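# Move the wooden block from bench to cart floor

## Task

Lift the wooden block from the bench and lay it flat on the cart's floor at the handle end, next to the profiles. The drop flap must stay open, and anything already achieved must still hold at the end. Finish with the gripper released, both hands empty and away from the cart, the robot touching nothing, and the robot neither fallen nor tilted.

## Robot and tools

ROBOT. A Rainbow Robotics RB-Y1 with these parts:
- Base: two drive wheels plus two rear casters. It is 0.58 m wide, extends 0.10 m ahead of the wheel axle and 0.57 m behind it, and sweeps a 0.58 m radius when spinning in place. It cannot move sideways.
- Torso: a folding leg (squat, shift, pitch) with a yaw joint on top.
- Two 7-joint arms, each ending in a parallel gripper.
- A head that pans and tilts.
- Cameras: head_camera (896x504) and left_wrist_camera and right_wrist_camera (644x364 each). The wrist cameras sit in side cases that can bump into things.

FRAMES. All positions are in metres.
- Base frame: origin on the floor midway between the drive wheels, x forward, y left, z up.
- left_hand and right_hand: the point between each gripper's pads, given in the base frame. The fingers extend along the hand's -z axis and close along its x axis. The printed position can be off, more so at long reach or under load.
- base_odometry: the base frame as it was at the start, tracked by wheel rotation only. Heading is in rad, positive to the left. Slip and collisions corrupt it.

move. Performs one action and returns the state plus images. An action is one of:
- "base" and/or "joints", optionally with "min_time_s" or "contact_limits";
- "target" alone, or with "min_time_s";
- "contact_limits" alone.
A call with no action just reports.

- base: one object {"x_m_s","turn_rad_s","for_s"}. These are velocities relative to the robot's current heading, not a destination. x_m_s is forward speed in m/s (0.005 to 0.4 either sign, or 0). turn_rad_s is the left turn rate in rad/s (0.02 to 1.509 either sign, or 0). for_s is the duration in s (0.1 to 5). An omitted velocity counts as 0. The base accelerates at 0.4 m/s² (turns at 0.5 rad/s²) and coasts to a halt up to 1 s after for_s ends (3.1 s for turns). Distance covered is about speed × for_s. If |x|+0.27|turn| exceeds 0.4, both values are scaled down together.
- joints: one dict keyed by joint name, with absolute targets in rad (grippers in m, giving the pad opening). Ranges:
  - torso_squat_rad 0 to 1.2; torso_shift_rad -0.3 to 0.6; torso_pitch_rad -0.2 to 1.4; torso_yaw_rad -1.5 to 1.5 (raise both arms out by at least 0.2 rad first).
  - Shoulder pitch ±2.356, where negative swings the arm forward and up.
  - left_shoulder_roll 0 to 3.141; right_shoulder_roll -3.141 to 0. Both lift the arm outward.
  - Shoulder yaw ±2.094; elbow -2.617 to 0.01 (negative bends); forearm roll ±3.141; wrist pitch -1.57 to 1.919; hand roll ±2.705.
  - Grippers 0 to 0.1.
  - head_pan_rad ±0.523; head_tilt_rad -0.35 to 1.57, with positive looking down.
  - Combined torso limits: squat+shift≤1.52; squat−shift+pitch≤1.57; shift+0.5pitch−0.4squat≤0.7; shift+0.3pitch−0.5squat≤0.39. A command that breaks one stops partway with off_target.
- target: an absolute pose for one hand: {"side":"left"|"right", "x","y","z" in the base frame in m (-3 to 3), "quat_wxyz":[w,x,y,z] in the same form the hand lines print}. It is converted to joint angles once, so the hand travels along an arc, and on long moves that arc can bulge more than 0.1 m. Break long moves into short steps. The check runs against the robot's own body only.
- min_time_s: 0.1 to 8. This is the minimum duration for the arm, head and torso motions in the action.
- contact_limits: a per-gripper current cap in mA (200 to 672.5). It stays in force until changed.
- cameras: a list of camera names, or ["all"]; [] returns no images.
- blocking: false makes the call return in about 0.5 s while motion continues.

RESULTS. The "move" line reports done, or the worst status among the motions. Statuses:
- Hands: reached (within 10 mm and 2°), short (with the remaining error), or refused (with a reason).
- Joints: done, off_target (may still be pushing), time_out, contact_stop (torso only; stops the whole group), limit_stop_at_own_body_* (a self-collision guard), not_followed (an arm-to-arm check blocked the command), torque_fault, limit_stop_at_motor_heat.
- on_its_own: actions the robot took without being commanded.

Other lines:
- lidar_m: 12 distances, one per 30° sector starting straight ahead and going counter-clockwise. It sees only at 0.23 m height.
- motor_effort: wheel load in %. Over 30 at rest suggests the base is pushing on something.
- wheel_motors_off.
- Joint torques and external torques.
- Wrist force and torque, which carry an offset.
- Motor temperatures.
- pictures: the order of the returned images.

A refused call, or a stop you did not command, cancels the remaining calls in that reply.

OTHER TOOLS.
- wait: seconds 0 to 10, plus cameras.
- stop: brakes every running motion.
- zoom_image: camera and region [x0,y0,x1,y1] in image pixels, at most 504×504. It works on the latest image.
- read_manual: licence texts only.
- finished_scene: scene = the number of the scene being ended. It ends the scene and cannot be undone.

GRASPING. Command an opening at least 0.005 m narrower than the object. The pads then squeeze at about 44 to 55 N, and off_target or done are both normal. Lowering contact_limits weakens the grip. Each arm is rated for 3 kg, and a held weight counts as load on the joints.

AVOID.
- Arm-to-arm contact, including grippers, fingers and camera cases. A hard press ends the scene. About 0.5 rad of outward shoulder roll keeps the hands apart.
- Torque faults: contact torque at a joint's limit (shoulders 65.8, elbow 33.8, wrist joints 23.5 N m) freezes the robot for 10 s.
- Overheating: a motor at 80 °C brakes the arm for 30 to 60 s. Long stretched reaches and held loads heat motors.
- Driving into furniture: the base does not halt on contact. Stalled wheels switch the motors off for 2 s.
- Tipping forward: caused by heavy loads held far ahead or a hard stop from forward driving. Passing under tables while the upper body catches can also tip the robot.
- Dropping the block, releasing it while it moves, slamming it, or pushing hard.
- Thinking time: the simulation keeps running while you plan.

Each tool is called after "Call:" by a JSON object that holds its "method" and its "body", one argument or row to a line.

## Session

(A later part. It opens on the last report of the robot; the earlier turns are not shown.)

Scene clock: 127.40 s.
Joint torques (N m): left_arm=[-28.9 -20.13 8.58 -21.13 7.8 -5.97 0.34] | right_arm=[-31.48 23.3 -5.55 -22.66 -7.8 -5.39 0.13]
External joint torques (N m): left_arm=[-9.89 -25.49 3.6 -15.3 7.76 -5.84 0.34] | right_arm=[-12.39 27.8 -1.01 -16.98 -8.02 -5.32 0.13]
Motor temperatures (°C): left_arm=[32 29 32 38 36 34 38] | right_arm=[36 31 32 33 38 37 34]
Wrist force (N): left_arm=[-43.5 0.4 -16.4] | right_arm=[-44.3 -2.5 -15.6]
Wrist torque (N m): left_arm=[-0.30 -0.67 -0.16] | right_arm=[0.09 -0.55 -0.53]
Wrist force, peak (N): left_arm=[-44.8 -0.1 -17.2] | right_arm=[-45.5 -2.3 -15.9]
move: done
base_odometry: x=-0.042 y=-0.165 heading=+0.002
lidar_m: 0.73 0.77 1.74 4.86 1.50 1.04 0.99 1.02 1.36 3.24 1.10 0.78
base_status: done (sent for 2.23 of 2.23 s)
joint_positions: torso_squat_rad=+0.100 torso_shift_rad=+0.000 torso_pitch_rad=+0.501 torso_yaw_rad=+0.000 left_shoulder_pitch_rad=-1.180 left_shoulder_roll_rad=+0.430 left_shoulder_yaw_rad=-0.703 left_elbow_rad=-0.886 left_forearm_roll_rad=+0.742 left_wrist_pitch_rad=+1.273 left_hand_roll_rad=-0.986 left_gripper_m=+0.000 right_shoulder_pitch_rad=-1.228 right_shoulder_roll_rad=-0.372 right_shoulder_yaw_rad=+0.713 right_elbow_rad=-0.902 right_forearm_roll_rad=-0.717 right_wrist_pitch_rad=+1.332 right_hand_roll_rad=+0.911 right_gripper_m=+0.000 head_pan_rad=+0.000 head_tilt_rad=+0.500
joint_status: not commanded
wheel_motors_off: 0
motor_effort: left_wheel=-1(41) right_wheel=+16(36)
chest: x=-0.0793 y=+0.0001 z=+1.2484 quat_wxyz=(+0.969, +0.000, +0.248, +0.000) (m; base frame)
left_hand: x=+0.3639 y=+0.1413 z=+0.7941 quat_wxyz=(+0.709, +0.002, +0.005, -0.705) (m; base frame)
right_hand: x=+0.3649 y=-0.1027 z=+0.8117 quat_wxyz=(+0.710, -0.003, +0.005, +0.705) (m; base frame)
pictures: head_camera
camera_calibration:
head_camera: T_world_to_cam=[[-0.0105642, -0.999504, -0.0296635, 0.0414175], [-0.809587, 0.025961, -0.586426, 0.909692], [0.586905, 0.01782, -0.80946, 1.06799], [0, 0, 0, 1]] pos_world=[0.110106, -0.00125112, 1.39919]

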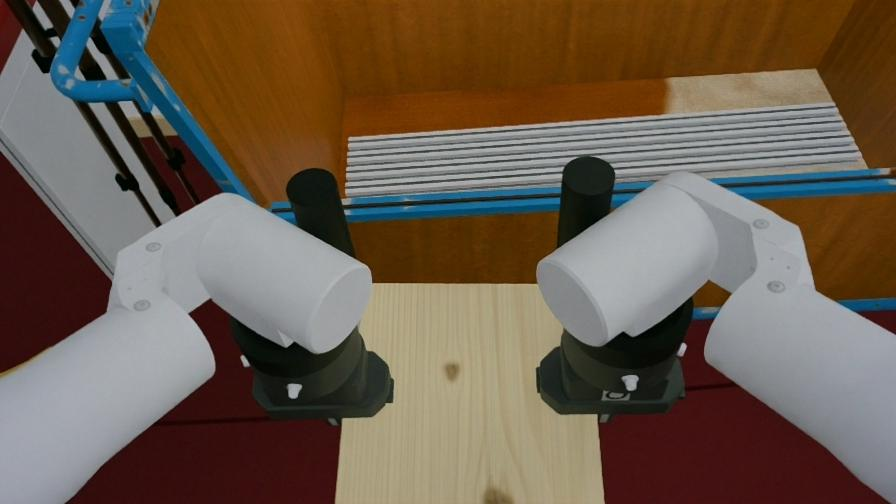

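Call:
{"method": "move", "body": {
  "base": {"turn_rad_s":0.1,"for_s":0.75},
  "cameras": ["head_camera"]
}}

Call:
{"method": "move", "body": {
  "base": {"x_m_s":0.2,"for_s":1.0},
  "cameras": ["head_camera"]
}}

Scene clock: 134.53 s.
Joint torques (N m): left_arm=[-29.41 -20.64 8.79 -21.09 7.75 -5.98 0.28] | right_arm=[-31.39 22.95 -5.62 -22.76 -7.88 -5.45 0.04]
External joint torques (N m): left_arm=[-10.4 -26.01 3.81 -15.25 7.71 -5.84 0.28] | right_arm=[-12.3 27.45 -1.07 -17.09 -8.1 -5.37 0.04]
Motor temperatures (°C): left_arm=[32 29 32 39 36 34 38] | right_arm=[36 32 32 34 38 37 34]
Wrist force (N): left_arm=[-43.6 -0.3 -16.3] | right_arm=[-44.8 -2.2 -15.0]
Wrist torque (N m): left_arm=[-0.22 -0.71 -0.17] | right_arm=[-0.02 -0.57 -0.51]
Wrist force, peak (N): left_arm=[-44.9 -1.0 -17.2] | right_arm=[-44.8 -2.6 -15.9]
move: done
base_odometry: x=-0.043 y=-0.165 heading=+0.078
lidar_m: 0.74 0.78 1.74 3.59 1.38 1.02 0.98 1.04 1.45 4.24 1.02 0.76
base_status: done (sent for 0.77 of 0.77 s)
joint_positions: torso_squat_rad=+0.100 torso_shift_rad=+0.000 torso_pitch_rad=+0.501 torso_yaw_rad=+0.000 left_shoulder_pitch_rad=-1.180 left_shoulder_roll_rad=+0.430 left_shoulder_yaw_rad=-0.703 left_elbow_rad=-0.886 left_forearm_roll_rad=+0.742 left_wrist_pitch_rad=+1.273 left_hand_roll_rad=-0.986 left_gripper_m=+0.000 right_shoulder_pitch_rad=-1.228 right_shoulder_roll_rad=-0.372 right_shoulder_yaw_rad=+0.713 right_elbow_rad=-0.902 right_forearm_roll_rad=-0.717 right_wrist_pitch_rad=+1.332 right_hand_roll_rad=+0.911 right_gripper_m=+0.000 head_pan_rad=+0.000 head_tilt_rad=+0.500
joint_status: not commanded
wheel_motors_off: 0
motor_effort: left_wheel=-2(19) right_wheel=+20(34)
chest: x=-0.0793 y=+0.0001 z=+1.2484 quat_wxyz=(+0.969, +0.000, +0.248, +0.000) (m; base frame)
left_hand: x=+0.3639 y=+0.1412 z=+0.7941 quat_wxyz=(+0.709, +0.002, +0.005, -0.705) (m; base frame)
right_hand: x=+0.3649 y=-0.1027 z=+0.8117 quat_wxyz=(+0.710, -0.003, +0.005, +0.705) (m; base frame)
pictures: head_camera
camera_calibration:
head_camera: T_world_to_cam=[[-0.0105642, -0.999504, -0.0296635, 0.0414175], [-0.809587, 0.025961, -0.586426, 0.909692], [0.586905, 0.01782, -0.80946, 1.06799], [0, 0, 0, 1]] pos_world=[0.110106, -0.00125112, 1.39919]

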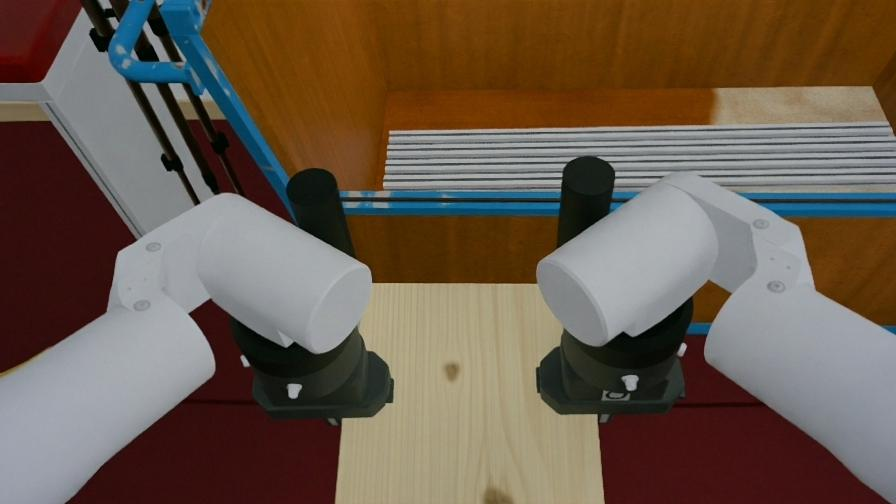

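Scene clock: 136.47 s.
Joint torques (N m): left_arm=[-29.1 -20.38 8.37 -21.15 7.79 -5.98 0.41] | right_arm=[-31.45 23 -5.91 -22.7 -7.78 -5.41 0.12]
External joint torques (N m): left_arm=[-10.09 -25.75 3.4 -15.31 7.75 -5.85 0.41] | right_arm=[-12.36 27.5 -1.37 -17.03 -8 -5.34 0.12]
Motor temperatures (°C): left_arm=[32 29 32 39 36 34 38] | right_arm=[37 32 32 34 38 37 34]
Wrist force (N): left_arm=[-43.3 0.3 -16.8] | right_arm=[-44.4 -2.7 -15.1]
Wrist torque (N m): left_arm=[-0.26 -0.64 -0.12] | right_arm=[0.05 -0.49 -0.53]
Wrist force, peak (N): left_arm=[-44.5 -0.6 -17.2] | right_arm=[-45.0 -1.8 -15.1]
move: done
base_odometry: x=+0.157 y=-0.149 heading=+0.078
lidar_m: 0.54 0.57 1.63 4.30 1.64 1.24 1.18 1.26 1.76 4.95 0.74 0.56
base_status: done (sent for 1 of 1 s)
joint_positions: torso_squat_rad=+0.100 torso_shift_rad=+0.000 torso_pitch_rad=+0.501 torso_yaw_rad=+0.000 left_shoulder_pitch_rad=-1.180 left_shoulder_roll_rad=+0.430 left_shoulder_yaw_rad=-0.703 left_elbow_rad=-0.886 left_forearm_roll_rad=+0.742 left_wrist_pitch_rad=+1.273 left_hand_roll_rad=-0.986 left_gripper_m=+0.000 right_shoulder_pitch_rad=-1.228 right_shoulder_roll_rad=-0.372 right_shoulder_yaw_rad=+0.713 right_elbow_rad=-0.902 right_forearm_roll_rad=-0.717 right_wrist_pitch_rad=+1.332 right_hand_roll_rad=+0.911 right_gripper_m=+0.000 head_pan_rad=+0.000 head_tilt_rad=+0.500
joint_status: not commanded
wheel_motors_off: 0
motor_effort: left_wheel=+4(34) right_wheel=-3(45)
chest: x=-0.0792 y=+0.0001 z=+1.2484 quat_wxyz=(+0.969, +0.000, +0.248, +0.000) (m; base frame)
left_hand: x=+0.3639 y=+0.1412 z=+0.7941 quat_wxyz=(+0.709, +0.002, +0.005, -0.705) (m; base frame)
right_hand: x=+0.3649 y=-0.1027 z=+0.8117 quat_wxyz=(+0.710, -0.003, +0.005, +0.705) (m; base frame)
pictures: head_camera
camera_calibration:
head_camera: T_world_to_cam=[[-0.0105642, -0.999504, -0.0296635, 0.0414175], [-0.809587, 0.025961, -0.586426, 0.909692], [0.586905, 0.01782, -0.80946, 1.06799], [0, 0, 0, 1]] pos_world=[0.110106, -0.00125112, 1.39919]

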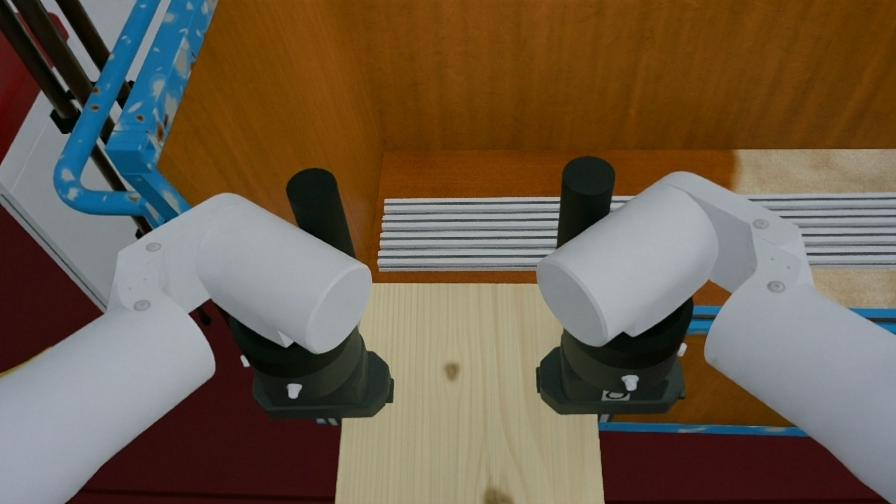

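Call:
{"method": "move", "body": {
  "base": {"x_m_s":0.2,"for_s":1.3},
  "cameras": []
}}

Call:
{"method": "move", "body": {
  "joints": {"torso_squat_rad":0.4,"torso_shift_rad":0.12,"head_tilt_rad":0.7}
}}

Scene clock: 151.10 s.
Joint torques (N m): left_arm=[-29.13 -20.37 8.49 -21.14 7.78 -6.01 0.43] | right_arm=[-31.54 23.22 -5.63 -22.92 -7.91 -5.53 0.06]
External joint torques (N m): left_arm=[-10.12 -25.73 3.51 -15.31 7.74 -5.87 0.43] | right_arm=[-12.45 27.72 -1.09 -17.25 -8.13 -5.46 0.06]
Motor temperatures (°C): left_arm=[33 29 32 39 36 34 38] | right_arm=[37 32 32 35 38 38 34]
Wrist force (N): left_arm=[-43.7 -0.4 -16.2] | right_arm=[-44.4 -2.2 -15.4]
Wrist torque (N m): left_arm=[-0.22 -0.69 -0.16] | right_arm=[0.01 -0.55 -0.51]
Wrist force, peak (N): left_arm=[-45.0 0.1 -17.4] | right_arm=[-44.8 -2.2 -16.0]
move: done
base_odometry: x=+0.416 y=-0.129 heading=+0.078
lidar_m: 0.28 0.29 0.86 4.77 2.01 1.49 1.44 1.52 2.12 0.97 0.39 0.29
base_status: done (sent for 1.3 of 1.3 s)
joint_positions: torso_squat_rad=+0.100 torso_shift_rad=+0.000 torso_pitch_rad=+0.501 torso_yaw_rad=+0.000 left_shoulder_pitch_rad=-1.180 left_shoulder_roll_rad=+0.430 left_shoulder_yaw_rad=-0.703 left_elbow_rad=-0.886 left_forearm_roll_rad=+0.742 left_wrist_pitch_rad=+1.273 left_hand_roll_rad=-0.986 left_gripper_m=+0.000 right_shoulder_pitch_rad=-1.228 right_shoulder_roll_rad=-0.372 right_shoulder_yaw_rad=+0.713 right_elbow_rad=-0.902 right_forearm_roll_rad=-0.717 right_wrist_pitch_rad=+1.332 right_hand_roll_rad=+0.911 right_gripper_m=+0.000 head_pan_rad=+0.000 head_tilt_rad=+0.500
joint_status: not commanded
wheel_motors_off: 0
motor_effort: left_wheel=+5(30) right_wheel=-5(18)
chest: x=-0.0793 y=+0.0001 z=+1.2484 quat_wxyz=(+0.969, +0.000, +0.248, +0.000) (m; base frame)
left_hand: x=+0.3639 y=+0.1412 z=+0.7941 quat_wxyz=(+0.709, +0.002, +0.005, -0.705) (m; base frame)
right_hand: x=+0.3649 y=-0.1027 z=+0.8117 quat_wxyz=(+0.710, -0.003, +0.005, +0.705) (m; base frame)
pictures: none
No camera images: "cameras" was empty.

Scene clock: 152.90 s.
Joint torques (N m): left_arm=[-29.52 -20.6 8.95 -21.16 7.85 -6.06 0.41] | right_arm=[-31.84 23.15 -5.71 -22.81 -7.91 -5.51 0.16]
External joint torques (N m): left_arm=[-10.51 -25.96 3.98 -15.32 7.8 -5.93 0.41] | right_arm=[-12.76 27.65 -1.17 -17.14 -8.13 -5.43 0.16]
Motor temperatures (°C): left_arm=[33 29 32 39 37 34 38] | right_arm=[37 32 32 35 38 38 34]
Wrist force (N): left_arm=[-43.4 -0.4 -16.4] | right_arm=[-43.6 -2.4 -15.0]
Wrist torque (N m): left_arm=[-0.16 -0.69 -0.16] | right_arm=[0.02 -0.44 -0.53]
Wrist force, peak (N): left_arm=[-44.5 -1.3 -17.5] | right_arm=[-44.6 -2.0 -15.7]
move: done
base_odometry: x=+0.416 y=-0.129 heading=+0.078
lidar_m: 0.27 0.29 0.86 4.78 2.03 1.50 1.45 1.54 2.13 0.97 0.39 0.29
base_status: not commanded
joint_positions: torso_squat_rad=+0.400 torso_shift_rad=+0.120 torso_pitch_rad=+0.501 torso_yaw_rad=+0.000 left_shoulder_pitch_rad=-1.180 left_shoulder_roll_rad=+0.430 left_shoulder_yaw_rad=-0.703 left_elbow_rad=-0.886 left_forearm_roll_rad=+0.742 left_wrist_pitch_rad=+1.273 left_hand_roll_rad=-0.986 left_gripper_m=+0.000 right_shoulder_pitch_rad=-1.228 right_shoulder_roll_rad=-0.372 right_shoulder_yaw_rad=+0.713 right_elbow_rad=-0.902 right_forearm_roll_rad=-0.717 right_wrist_pitch_rad=+1.332 right_hand_roll_rad=+0.911 right_gripper_m=+0.000 head_pan_rad=+0.000 head_tilt_rad=+0.700
joint_status: all done
wheel_motors_off: 0
motor_effort: left_wheel=+3(8) right_wheel=-5(8)
chest: x=-0.0021 y=+0.0001 z=+1.1920 quat_wxyz=(+0.969, +0.000, +0.248, +0.000) (m; base frame)
left_hand: x=+0.4411 y=+0.1412 z=+0.7377 quat_wxyz=(+0.709, +0.002, +0.005, -0.705) (m; base frame)
right_hand: x=+0.4421 y=-0.1027 z=+0.7552 quat_wxyz=(+0.710, -0.003, +0.005, +0.705) (m; base frame)
pictures: head_camera, left_wrist_camera, right_wrist_camera
camera_calibration:
head_camera: T_world_to_cam=[[-0.01634, -0.999501, -0.0270141, 0.037625], [-0.909939, 0.0260631, -0.413922, 0.716423], [0.414419, 0.0178177, -0.909912, 1.13285], [0, 0, 0, 1]] pos_world=[0.18304, -0.00125081, 1.32836]
left_wrist_camera: T_world_to_cam=[[0.0324915, -0.999294, -0.0188425, 0.140179], [-0.88634, -0.0375211, 0.461512, 0.0848677], [-0.461894, 0.00170557, -0.886934, 0.930267], [0, 0, 0, 1]] pos_world=[0.500352, 0.141678, 0.788559]
right_wrist_camera: T_world_to_cam=[[0.0218729, -0.999632, -0.0160352, -0.101455], [-0.859894, -0.0269924, 0.509759, 0.0194311], [-0.510004, 0.00263866, -0.860168, 0.947593], [0, 0, 0, 1]] pos_world=[0.502204, -0.103393, 0.803557]

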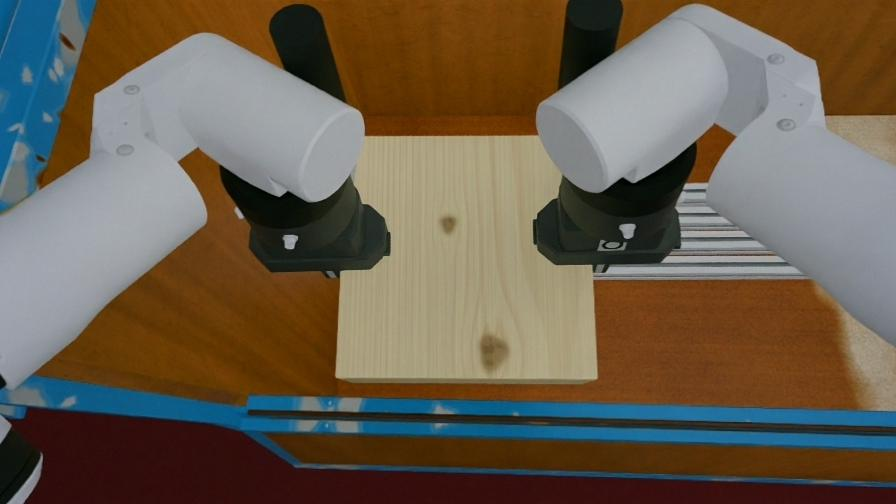

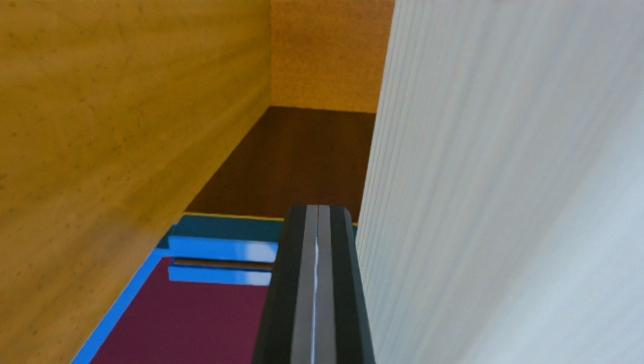

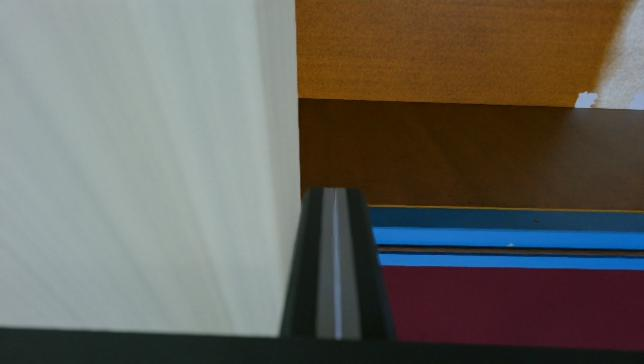

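Call:
{"method": "move", "body": {
  "base": {"turn_rad_s":0.15,"for_s":1.0},
  "cameras": []
}}

Call:
{"method": "move", "body": {
  "base": {"x_m_s":-0.3,"for_s":1.6667},
  "cameras": []
}}

Call:
{"method": "move", "body": {
  "base": {"turn_rad_s":-0.15,"for_s":1.0},
  "cameras": []
}}

Call:
{"method": "move", "body": {
  "base": {"x_m_s":0.3,"for_s":1.8},
  "cameras": ["head_camera"]
}}

Scene clock: 175.37 s.
Joint torques (N m): left_arm=[-29.11 -20.4 8.81 -21.19 7.85 -6.03 0.41] | right_arm=[-31.55 22.77 -5.62 -22.81 -7.92 -5.42 0.18]
External joint torques (N m): left_arm=[-10.1 -25.77 3.83 -15.35 7.81 -5.9 0.41] | right_arm=[-12.46 27.27 -1.08 -17.14 -8.13 -5.35 0.18]
Motor temperatures (°C): left_arm=[33 29 32 40 37 34 38] | right_arm=[37 32 32 36 39 38 34]
Wrist force (N): left_arm=[-43.8 -0.3 -16.7] | right_arm=[-44.4 -2.8 -15.1]
Wrist torque (N m): left_arm=[-0.16 -0.75 -0.12] | right_arm=[0.06 -0.50 -0.54]
Wrist force, peak (N): left_arm=[-44.5 -0.2 -17.3] | right_arm=[-45.1 -2.6 -15.0]
move: done
base_odometry: x=+0.416 y=-0.129 heading=+0.228
lidar_m: 0.27 0.31 0.87 3.50 1.78 1.46 1.44 1.63 2.57 0.66 0.34 0.29
base_status: done (sent for 1 of 1 s)
joint_positions: torso_squat_rad=+0.400 torso_shift_rad=+0.120 torso_pitch_rad=+0.501 torso_yaw_rad=+0.000 left_shoulder_pitch_rad=-1.180 left_shoulder_roll_rad=+0.430 left_shoulder_yaw_rad=-0.703 left_elbow_rad=-0.886 left_forearm_roll_rad=+0.742 left_wrist_pitch_rad=+1.273 left_hand_roll_rad=-0.986 left_gripper_m=+0.000 right_shoulder_pitch_rad=-1.228 right_shoulder_roll_rad=-0.372 right_shoulder_yaw_rad=+0.713 right_elbow_rad=-0.902 right_forearm_roll_rad=-0.717 right_wrist_pitch_rad=+1.332 right_hand_roll_rad=+0.911 right_gripper_m=+0.000 head_pan_rad=+0.000 head_tilt_rad=+0.700
joint_status: not commanded
wheel_motors_off: 0
motor_effort: left_wheel=-14(38) right_wheel=+3(36)
chest: x=-0.0021 y=+0.0001 z=+1.1920 quat_wxyz=(+0.969, +0.000, +0.248, +0.000) (m; base frame)
left_hand: x=+0.4411 y=+0.1412 z=+0.7377 quat_wxyz=(+0.709, +0.002, +0.005, -0.705) (m; base frame)
right_hand: x=+0.4421 y=-0.1027 z=+0.7553 quat_wxyz=(+0.710, -0.003, +0.005, +0.705) (m; base frame)
pictures: none
No camera images: "cameras" was empty.

Scene clock: 178.33 s.
Joint torques (N m): left_arm=[-29.7 -20.36 8.59 -21.18 7.8 -6 0.39] | right_arm=[-31.82 23.59 -5.73 -22.68 -7.87 -5.59 0.14]
External joint torques (N m): left_arm=[-10.69 -25.72 3.61 -15.35 7.76 -5.86 0.39] | right_arm=[-12.73 28.08 -1.19 -17.01 -8.09 -5.51 0.14]
Motor temperatures (°C): left_arm=[33 29 32 40 37 34 38] | right_arm=[37 32 32 36 39 38 34]
Wrist force (N): left_arm=[-43.2 -0.5 -16.9] | right_arm=[-43.9 -2.6 -15.2]
Wrist torque (N m): left_arm=[-0.18 -0.67 -0.16] | right_arm=[0.10 -0.50 -0.53]
Wrist force, peak (N): left_arm=[-44.9 -0.3 -17.0] | right_arm=[-44.9 -2.8 -15.2]
move: done
base_odometry: x=-0.071 y=-0.242 heading=+0.228
lidar_m: 0.77 0.87 1.82 2.30 1.18 0.96 0.95 1.07 1.70 3.87 0.94 0.77
base_status: done (sent for 1.67 of 1.67 s)
joint_positions: torso_squat_rad=+0.400 torso_shift_rad=+0.120 torso_pitch_rad=+0.501 torso_yaw_rad=+0.000 left_shoulder_pitch_rad=-1.180 left_shoulder_roll_rad=+0.430 left_shoulder_yaw_rad=-0.703 left_elbow_rad=-0.886 left_forearm_roll_rad=+0.742 left_wrist_pitch_rad=+1.273 left_hand_roll_rad=-0.986 left_gripper_m=+0.000 right_shoulder_pitch_rad=-1.228 right_shoulder_roll_rad=-0.372 right_shoulder_yaw_rad=+0.713 right_elbow_rad=-0.902 right_forearm_roll_rad=-0.717 right_wrist_pitch_rad=+1.332 right_hand_roll_rad=+0.911 right_gripper_m=+0.000 head_pan_rad=+0.000 head_tilt_rad=+0.700
joint_status: not commanded
wheel_motors_off: 0
motor_effort: left_wheel=+3(41) right_wheel=-4(24)
chest: x=-0.0021 y=+0.0001 z=+1.1920 quat_wxyz=(+0.969, +0.000, +0.248, +0.000) (m; base frame)
left_hand: x=+0.4411 y=+0.1413 z=+0.7377 quat_wxyz=(+0.709, +0.002, +0.005, -0.705) (m; base frame)
right_hand: x=+0.4420 y=-0.1027 z=+0.7553 quat_wxyz=(+0.710, -0.003, +0.005, +0.705) (m; base frame)
pictures: none
No camera images: "cameras" was empty.

Scene clock: 179.97 s.
Joint torques (N m): left_arm=[-29.32 -20.25 8.44 -21.12 7.8 -6.05 0.44] | right_arm=[-32.19 23.14 -5.7 -22.91 -7.93 -5.48 -0.02]
External joint torques (N m): left_arm=[-10.32 -25.61 3.46 -15.29 7.76 -5.92 0.44] | right_arm=[-13.1 27.64 -1.16 -17.24 -8.14 -5.41 -0.02]
Motor temperatures (°C): left_arm=[33 29 32 40 37 34 38] | right_arm=[37 32 32 36 39 38 34]
Wrist force (N): left_arm=[-43.8 0.3 -16.9] | right_arm=[-43.9 -2.8 -15.6]
Wrist torque (N m): left_arm=[-0.27 -0.68 -0.17] | right_arm=[0.05 -0.51 -0.52]
Wrist force, peak (N): left_arm=[-45.0 0.0 -16.7] | right_arm=[-44.7 -2.4 -15.6]
move: done
base_odometry: x=-0.071 y=-0.242 heading=+0.079
lidar_m: 0.77 0.81 1.83 3.47 1.34 0.99 0.96 1.01 1.42 4.15 1.07 0.81
base_status: done (sent for 1 of 1 s)
joint_positions: torso_squat_rad=+0.400 torso_shift_rad=+0.120 torso_pitch_rad=+0.501 torso_yaw_rad=+0.000 left_shoulder_pitch_rad=-1.180 left_shoulder_roll_rad=+0.430 left_shoulder_yaw_rad=-0.703 left_elbow_rad=-0.886 left_forearm_roll_rad=+0.742 left_wrist_pitch_rad=+1.273 left_hand_roll_rad=-0.986 left_gripper_m=+0.000 right_shoulder_pitch_rad=-1.228 right_shoulder_roll_rad=-0.372 right_shoulder_yaw_rad=+0.713 right_elbow_rad=-0.902 right_forearm_roll_rad=-0.717 right_wrist_pitch_rad=+1.332 right_hand_roll_rad=+0.911 right_gripper_m=+0.000 head_pan_rad=+0.000 head_tilt_rad=+0.700
joint_status: not commanded
wheel_motors_off: 0
motor_effort: left_wheel=+17(30) right_wheel=-4(22)
chest: x=-0.0021 y=+0.0001 z=+1.1920 quat_wxyz=(+0.969, +0.000, +0.248, +0.000) (m; base frame)
left_hand: x=+0.4411 y=+0.1413 z=+0.7377 quat_wxyz=(+0.709, +0.002, +0.005, -0.705) (m; base frame)
right_hand: x=+0.4420 y=-0.1027 z=+0.7553 quat_wxyz=(+0.710, -0.003, +0.005, +0.705) (m; base frame)
pictures: none
No camera images: "cameras" was empty.

Scene clock: 182.83 s.
Joint torques (N m): left_arm=[-28.75 -20.28 8.98 -21.2 7.76 -5.94 0.29] | right_arm=[-31.74 23.05 -5.55 -22.68 -7.83 -5.54 0.02]
External joint torques (N m): left_arm=[-9.74 -25.64 4 -15.36 7.72 -5.8 0.29] | right_arm=[-12.66 27.54 -1.01 -17.01 -8.05 -5.46 0.02]
Motor temperatures (°C): left_arm=[33 29 32 40 37 34 38] | right_arm=[37 32 32 36 39 38 34]
Wrist force (N): left_arm=[-44.1 -0.9 -16.0] | right_arm=[-44.5 -2.3 -15.5]
Wrist torque (N m): left_arm=[-0.13 -0.76 -0.18] | right_arm=[0.06 -0.55 -0.55]
Wrist force, peak (N): left_arm=[-45.0 1.0 -17.4] | right_arm=[-44.8 -3.2 -15.5]
move: done
base_odometry: x=+0.467 y=-0.199 heading=+0.079
lidar_m: 0.23 0.25 0.35 4.58 2.09 1.54 1.50 1.57 2.20 0.83 0.32 0.23
base_status: done (sent for 1.8 of 1.8 s)
joint_positions: torso_squat_rad=+0.400 torso_shift_rad=+0.120 torso_pitch_rad=+0.501 torso_yaw_rad=+0.000 left_shoulder_pitch_rad=-1.180 left_shoulder_roll_rad=+0.430 left_shoulder_yaw_rad=-0.703 left_elbow_rad=-0.886 left_forearm_roll_rad=+0.742 left_wrist_pitch_rad=+1.273 left_hand_roll_rad=-0.986 left_gripper_m=+0.000 right_shoulder_pitch_rad=-1.228 right_shoulder_roll_rad=-0.372 right_shoulder_yaw_rad=+0.713 right_elbow_rad=-0.902 right_forearm_roll_rad=-0.717 right_wrist_pitch_rad=+1.332 right_hand_roll_rad=+0.911 right_gripper_m=+0.000 head_pan_rad=+0.000 head_tilt_rad=+0.700
joint_status: not commanded
wheel_motors_off: 0
motor_effort: left_wheel=+1(46) right_wheel=+0(29)
chest: x=-0.0021 y=+0.0001 z=+1.1920 quat_wxyz=(+0.969, +0.000, +0.248, +0.000) (m; base frame)
left_hand: x=+0.4411 y=+0.1412 z=+0.7377 quat_wxyz=(+0.709, +0.002, +0.005, -0.705) (m; base frame)
right_hand: x=+0.4420 y=-0.1027 z=+0.7552 quat_wxyz=(+0.710, -0.002, +0.005, +0.705) (m; base frame)
pictures: head_camera
camera_calibration:
head_camera: T_world_to_cam=[[-0.01634, -0.999501, -0.0270141, 0.037625], [-0.909939, 0.0260631, -0.413922, 0.716423], [0.414419, 0.0178177, -0.909912, 1.13285], [0, 0, 0, 1]] pos_world=[0.18304, -0.00125081, 1.32836]

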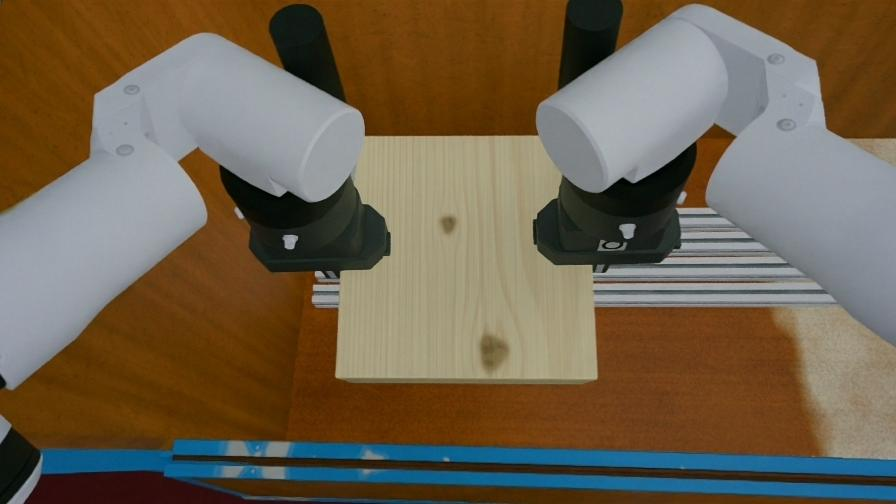

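Call:
{"method": "move", "body": {
  "joints": {"torso_squat_rad":0.95,"torso_shift_rad":0.3},
  "min_time_s": 2.5
}}

Scene clock: 188.60 s.
Joint torques (N m): left_arm=[-29.18 -20.63 8.92 -21.14 7.81 -6.09 0.39] | right_arm=[-31.83 23.26 -5.87 -22.63 -7.91 -5.6 0.07]
External joint torques (N m): left_arm=[-10.18 -25.99 3.94 -15.3 7.77 -5.95 0.39] | right_arm=[-12.75 27.75 -1.32 -16.95 -8.12 -5.53 0.07]
Motor temperatures (°C): left_arm=[33 29 32 40 37 34 38] | right_arm=[37 32 32 36 39 38 34]
Wrist force (N): left_arm=[-43.6 0.0 -17.1] | right_arm=[-44.0 -2.7 -15.8]
Wrist torque (N m): left_arm=[-0.27 -0.70 -0.18] | right_arm=[0.04 -0.54 -0.56]
Wrist force, peak (N): left_arm=[-44.5 -0.9 -18.4] | right_arm=[-44.8 -2.4 -15.8]
move: done
base_odometry: x=+0.467 y=-0.199 heading=+0.079
lidar_m: 0.22 0.24 0.35 4.57 2.09 1.54 1.49 1.58 2.19 0.84 0.32 0.24
base_status: not commanded
joint_positions: torso_squat_rad=+0.950 torso_shift_rad=+0.300 torso_pitch_rad=+0.501 torso_yaw_rad=+0.000 left_shoulder_pitch_rad=-1.180 left_shoulder_roll_rad=+0.430 left_shoulder_yaw_rad=-0.703 left_elbow_rad=-0.886 left_forearm_roll_rad=+0.742 left_wrist_pitch_rad=+1.273 left_hand_roll_rad=-0.986 left_gripper_m=+0.000 right_shoulder_pitch_rad=-1.228 right_shoulder_roll_rad=-0.372 right_shoulder_yaw_rad=+0.713 right_elbow_rad=-0.902 right_forearm_roll_rad=-0.717 right_wrist_pitch_rad=+1.332 right_hand_roll_rad=+0.911 right_gripper_m=+0.000 head_pan_rad=+0.000 head_tilt_rad=+0.700
joint_status: all done
wheel_motors_off: 0
motor_effort: left_wheel=+1(3) right_wheel=-2(4)
chest: x=+0.0410 y=+0.0001 z=+0.9409 quat_wxyz=(+0.969, +0.000, +0.248, +0.000) (m; base frame)
left_hand: x=+0.4842 y=+0.1412 z=+0.4866 quat_wxyz=(+0.709, +0.002, +0.005, -0.705) (m; base frame)
right_hand: x=+0.4851 y=-0.1027 z=+0.5041 quat_wxyz=(+0.710, -0.003, +0.005, +0.705) (m; base frame)
pictures: head_camera, left_wrist_camera, right_wrist_camera
camera_calibration:
head_camera: T_world_to_cam=[[-0.0163363, -0.999502, -0.0270125, 0.0315418], [-0.909939, 0.0260591, -0.413922, 0.651615], [0.41442, 0.0178177, -0.909912, 0.886554], [0, 0, 0, 1]] pos_world=[0.22604, -0.00125083, 1.07726]
left_wrist_camera: T_world_to_cam=[[0.0324915, -0.999294, -0.0188425, 0.133947], [-0.88634, -0.0375211, 0.461512, 0.238951], [-0.461894, 0.00170557, -0.886934, 0.727466], [0, 0, 0, 1]] pos_world=[0.543452, 0.141578, 0.537459]
right_wrist_camera: T_world_to_cam=[[0.0218714, -0.999632, -0.0160343, -0.106423], [-0.859894, -0.0269906, 0.509759, 0.184458], [-0.510004, 0.00263868, -0.860168, 0.753449], [0, 0, 0, 1]] pos_world=[0.545204, -0.103393, 0.552357]

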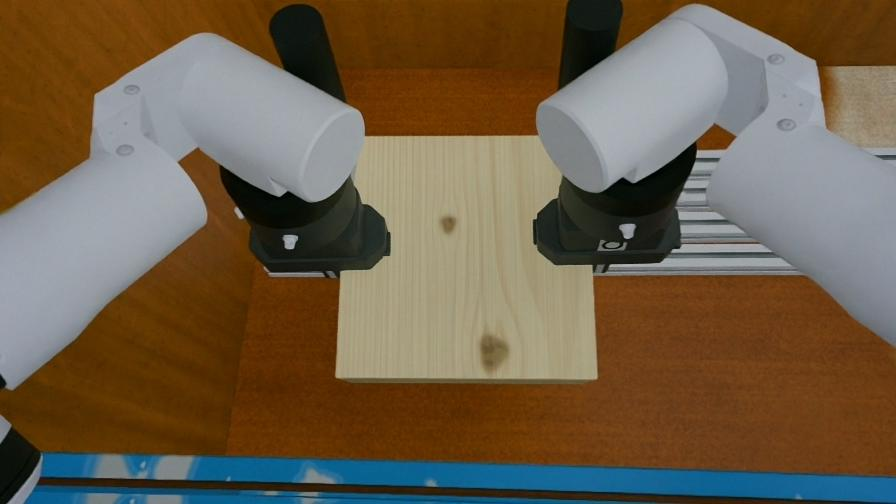

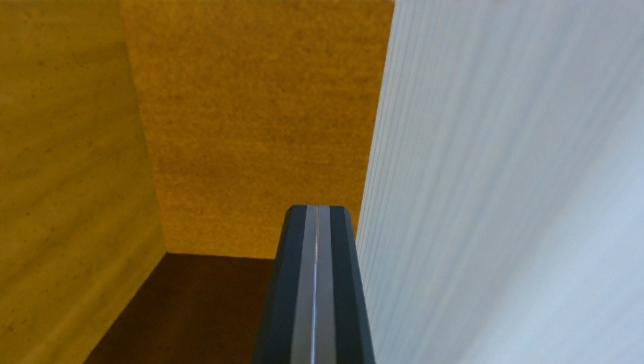

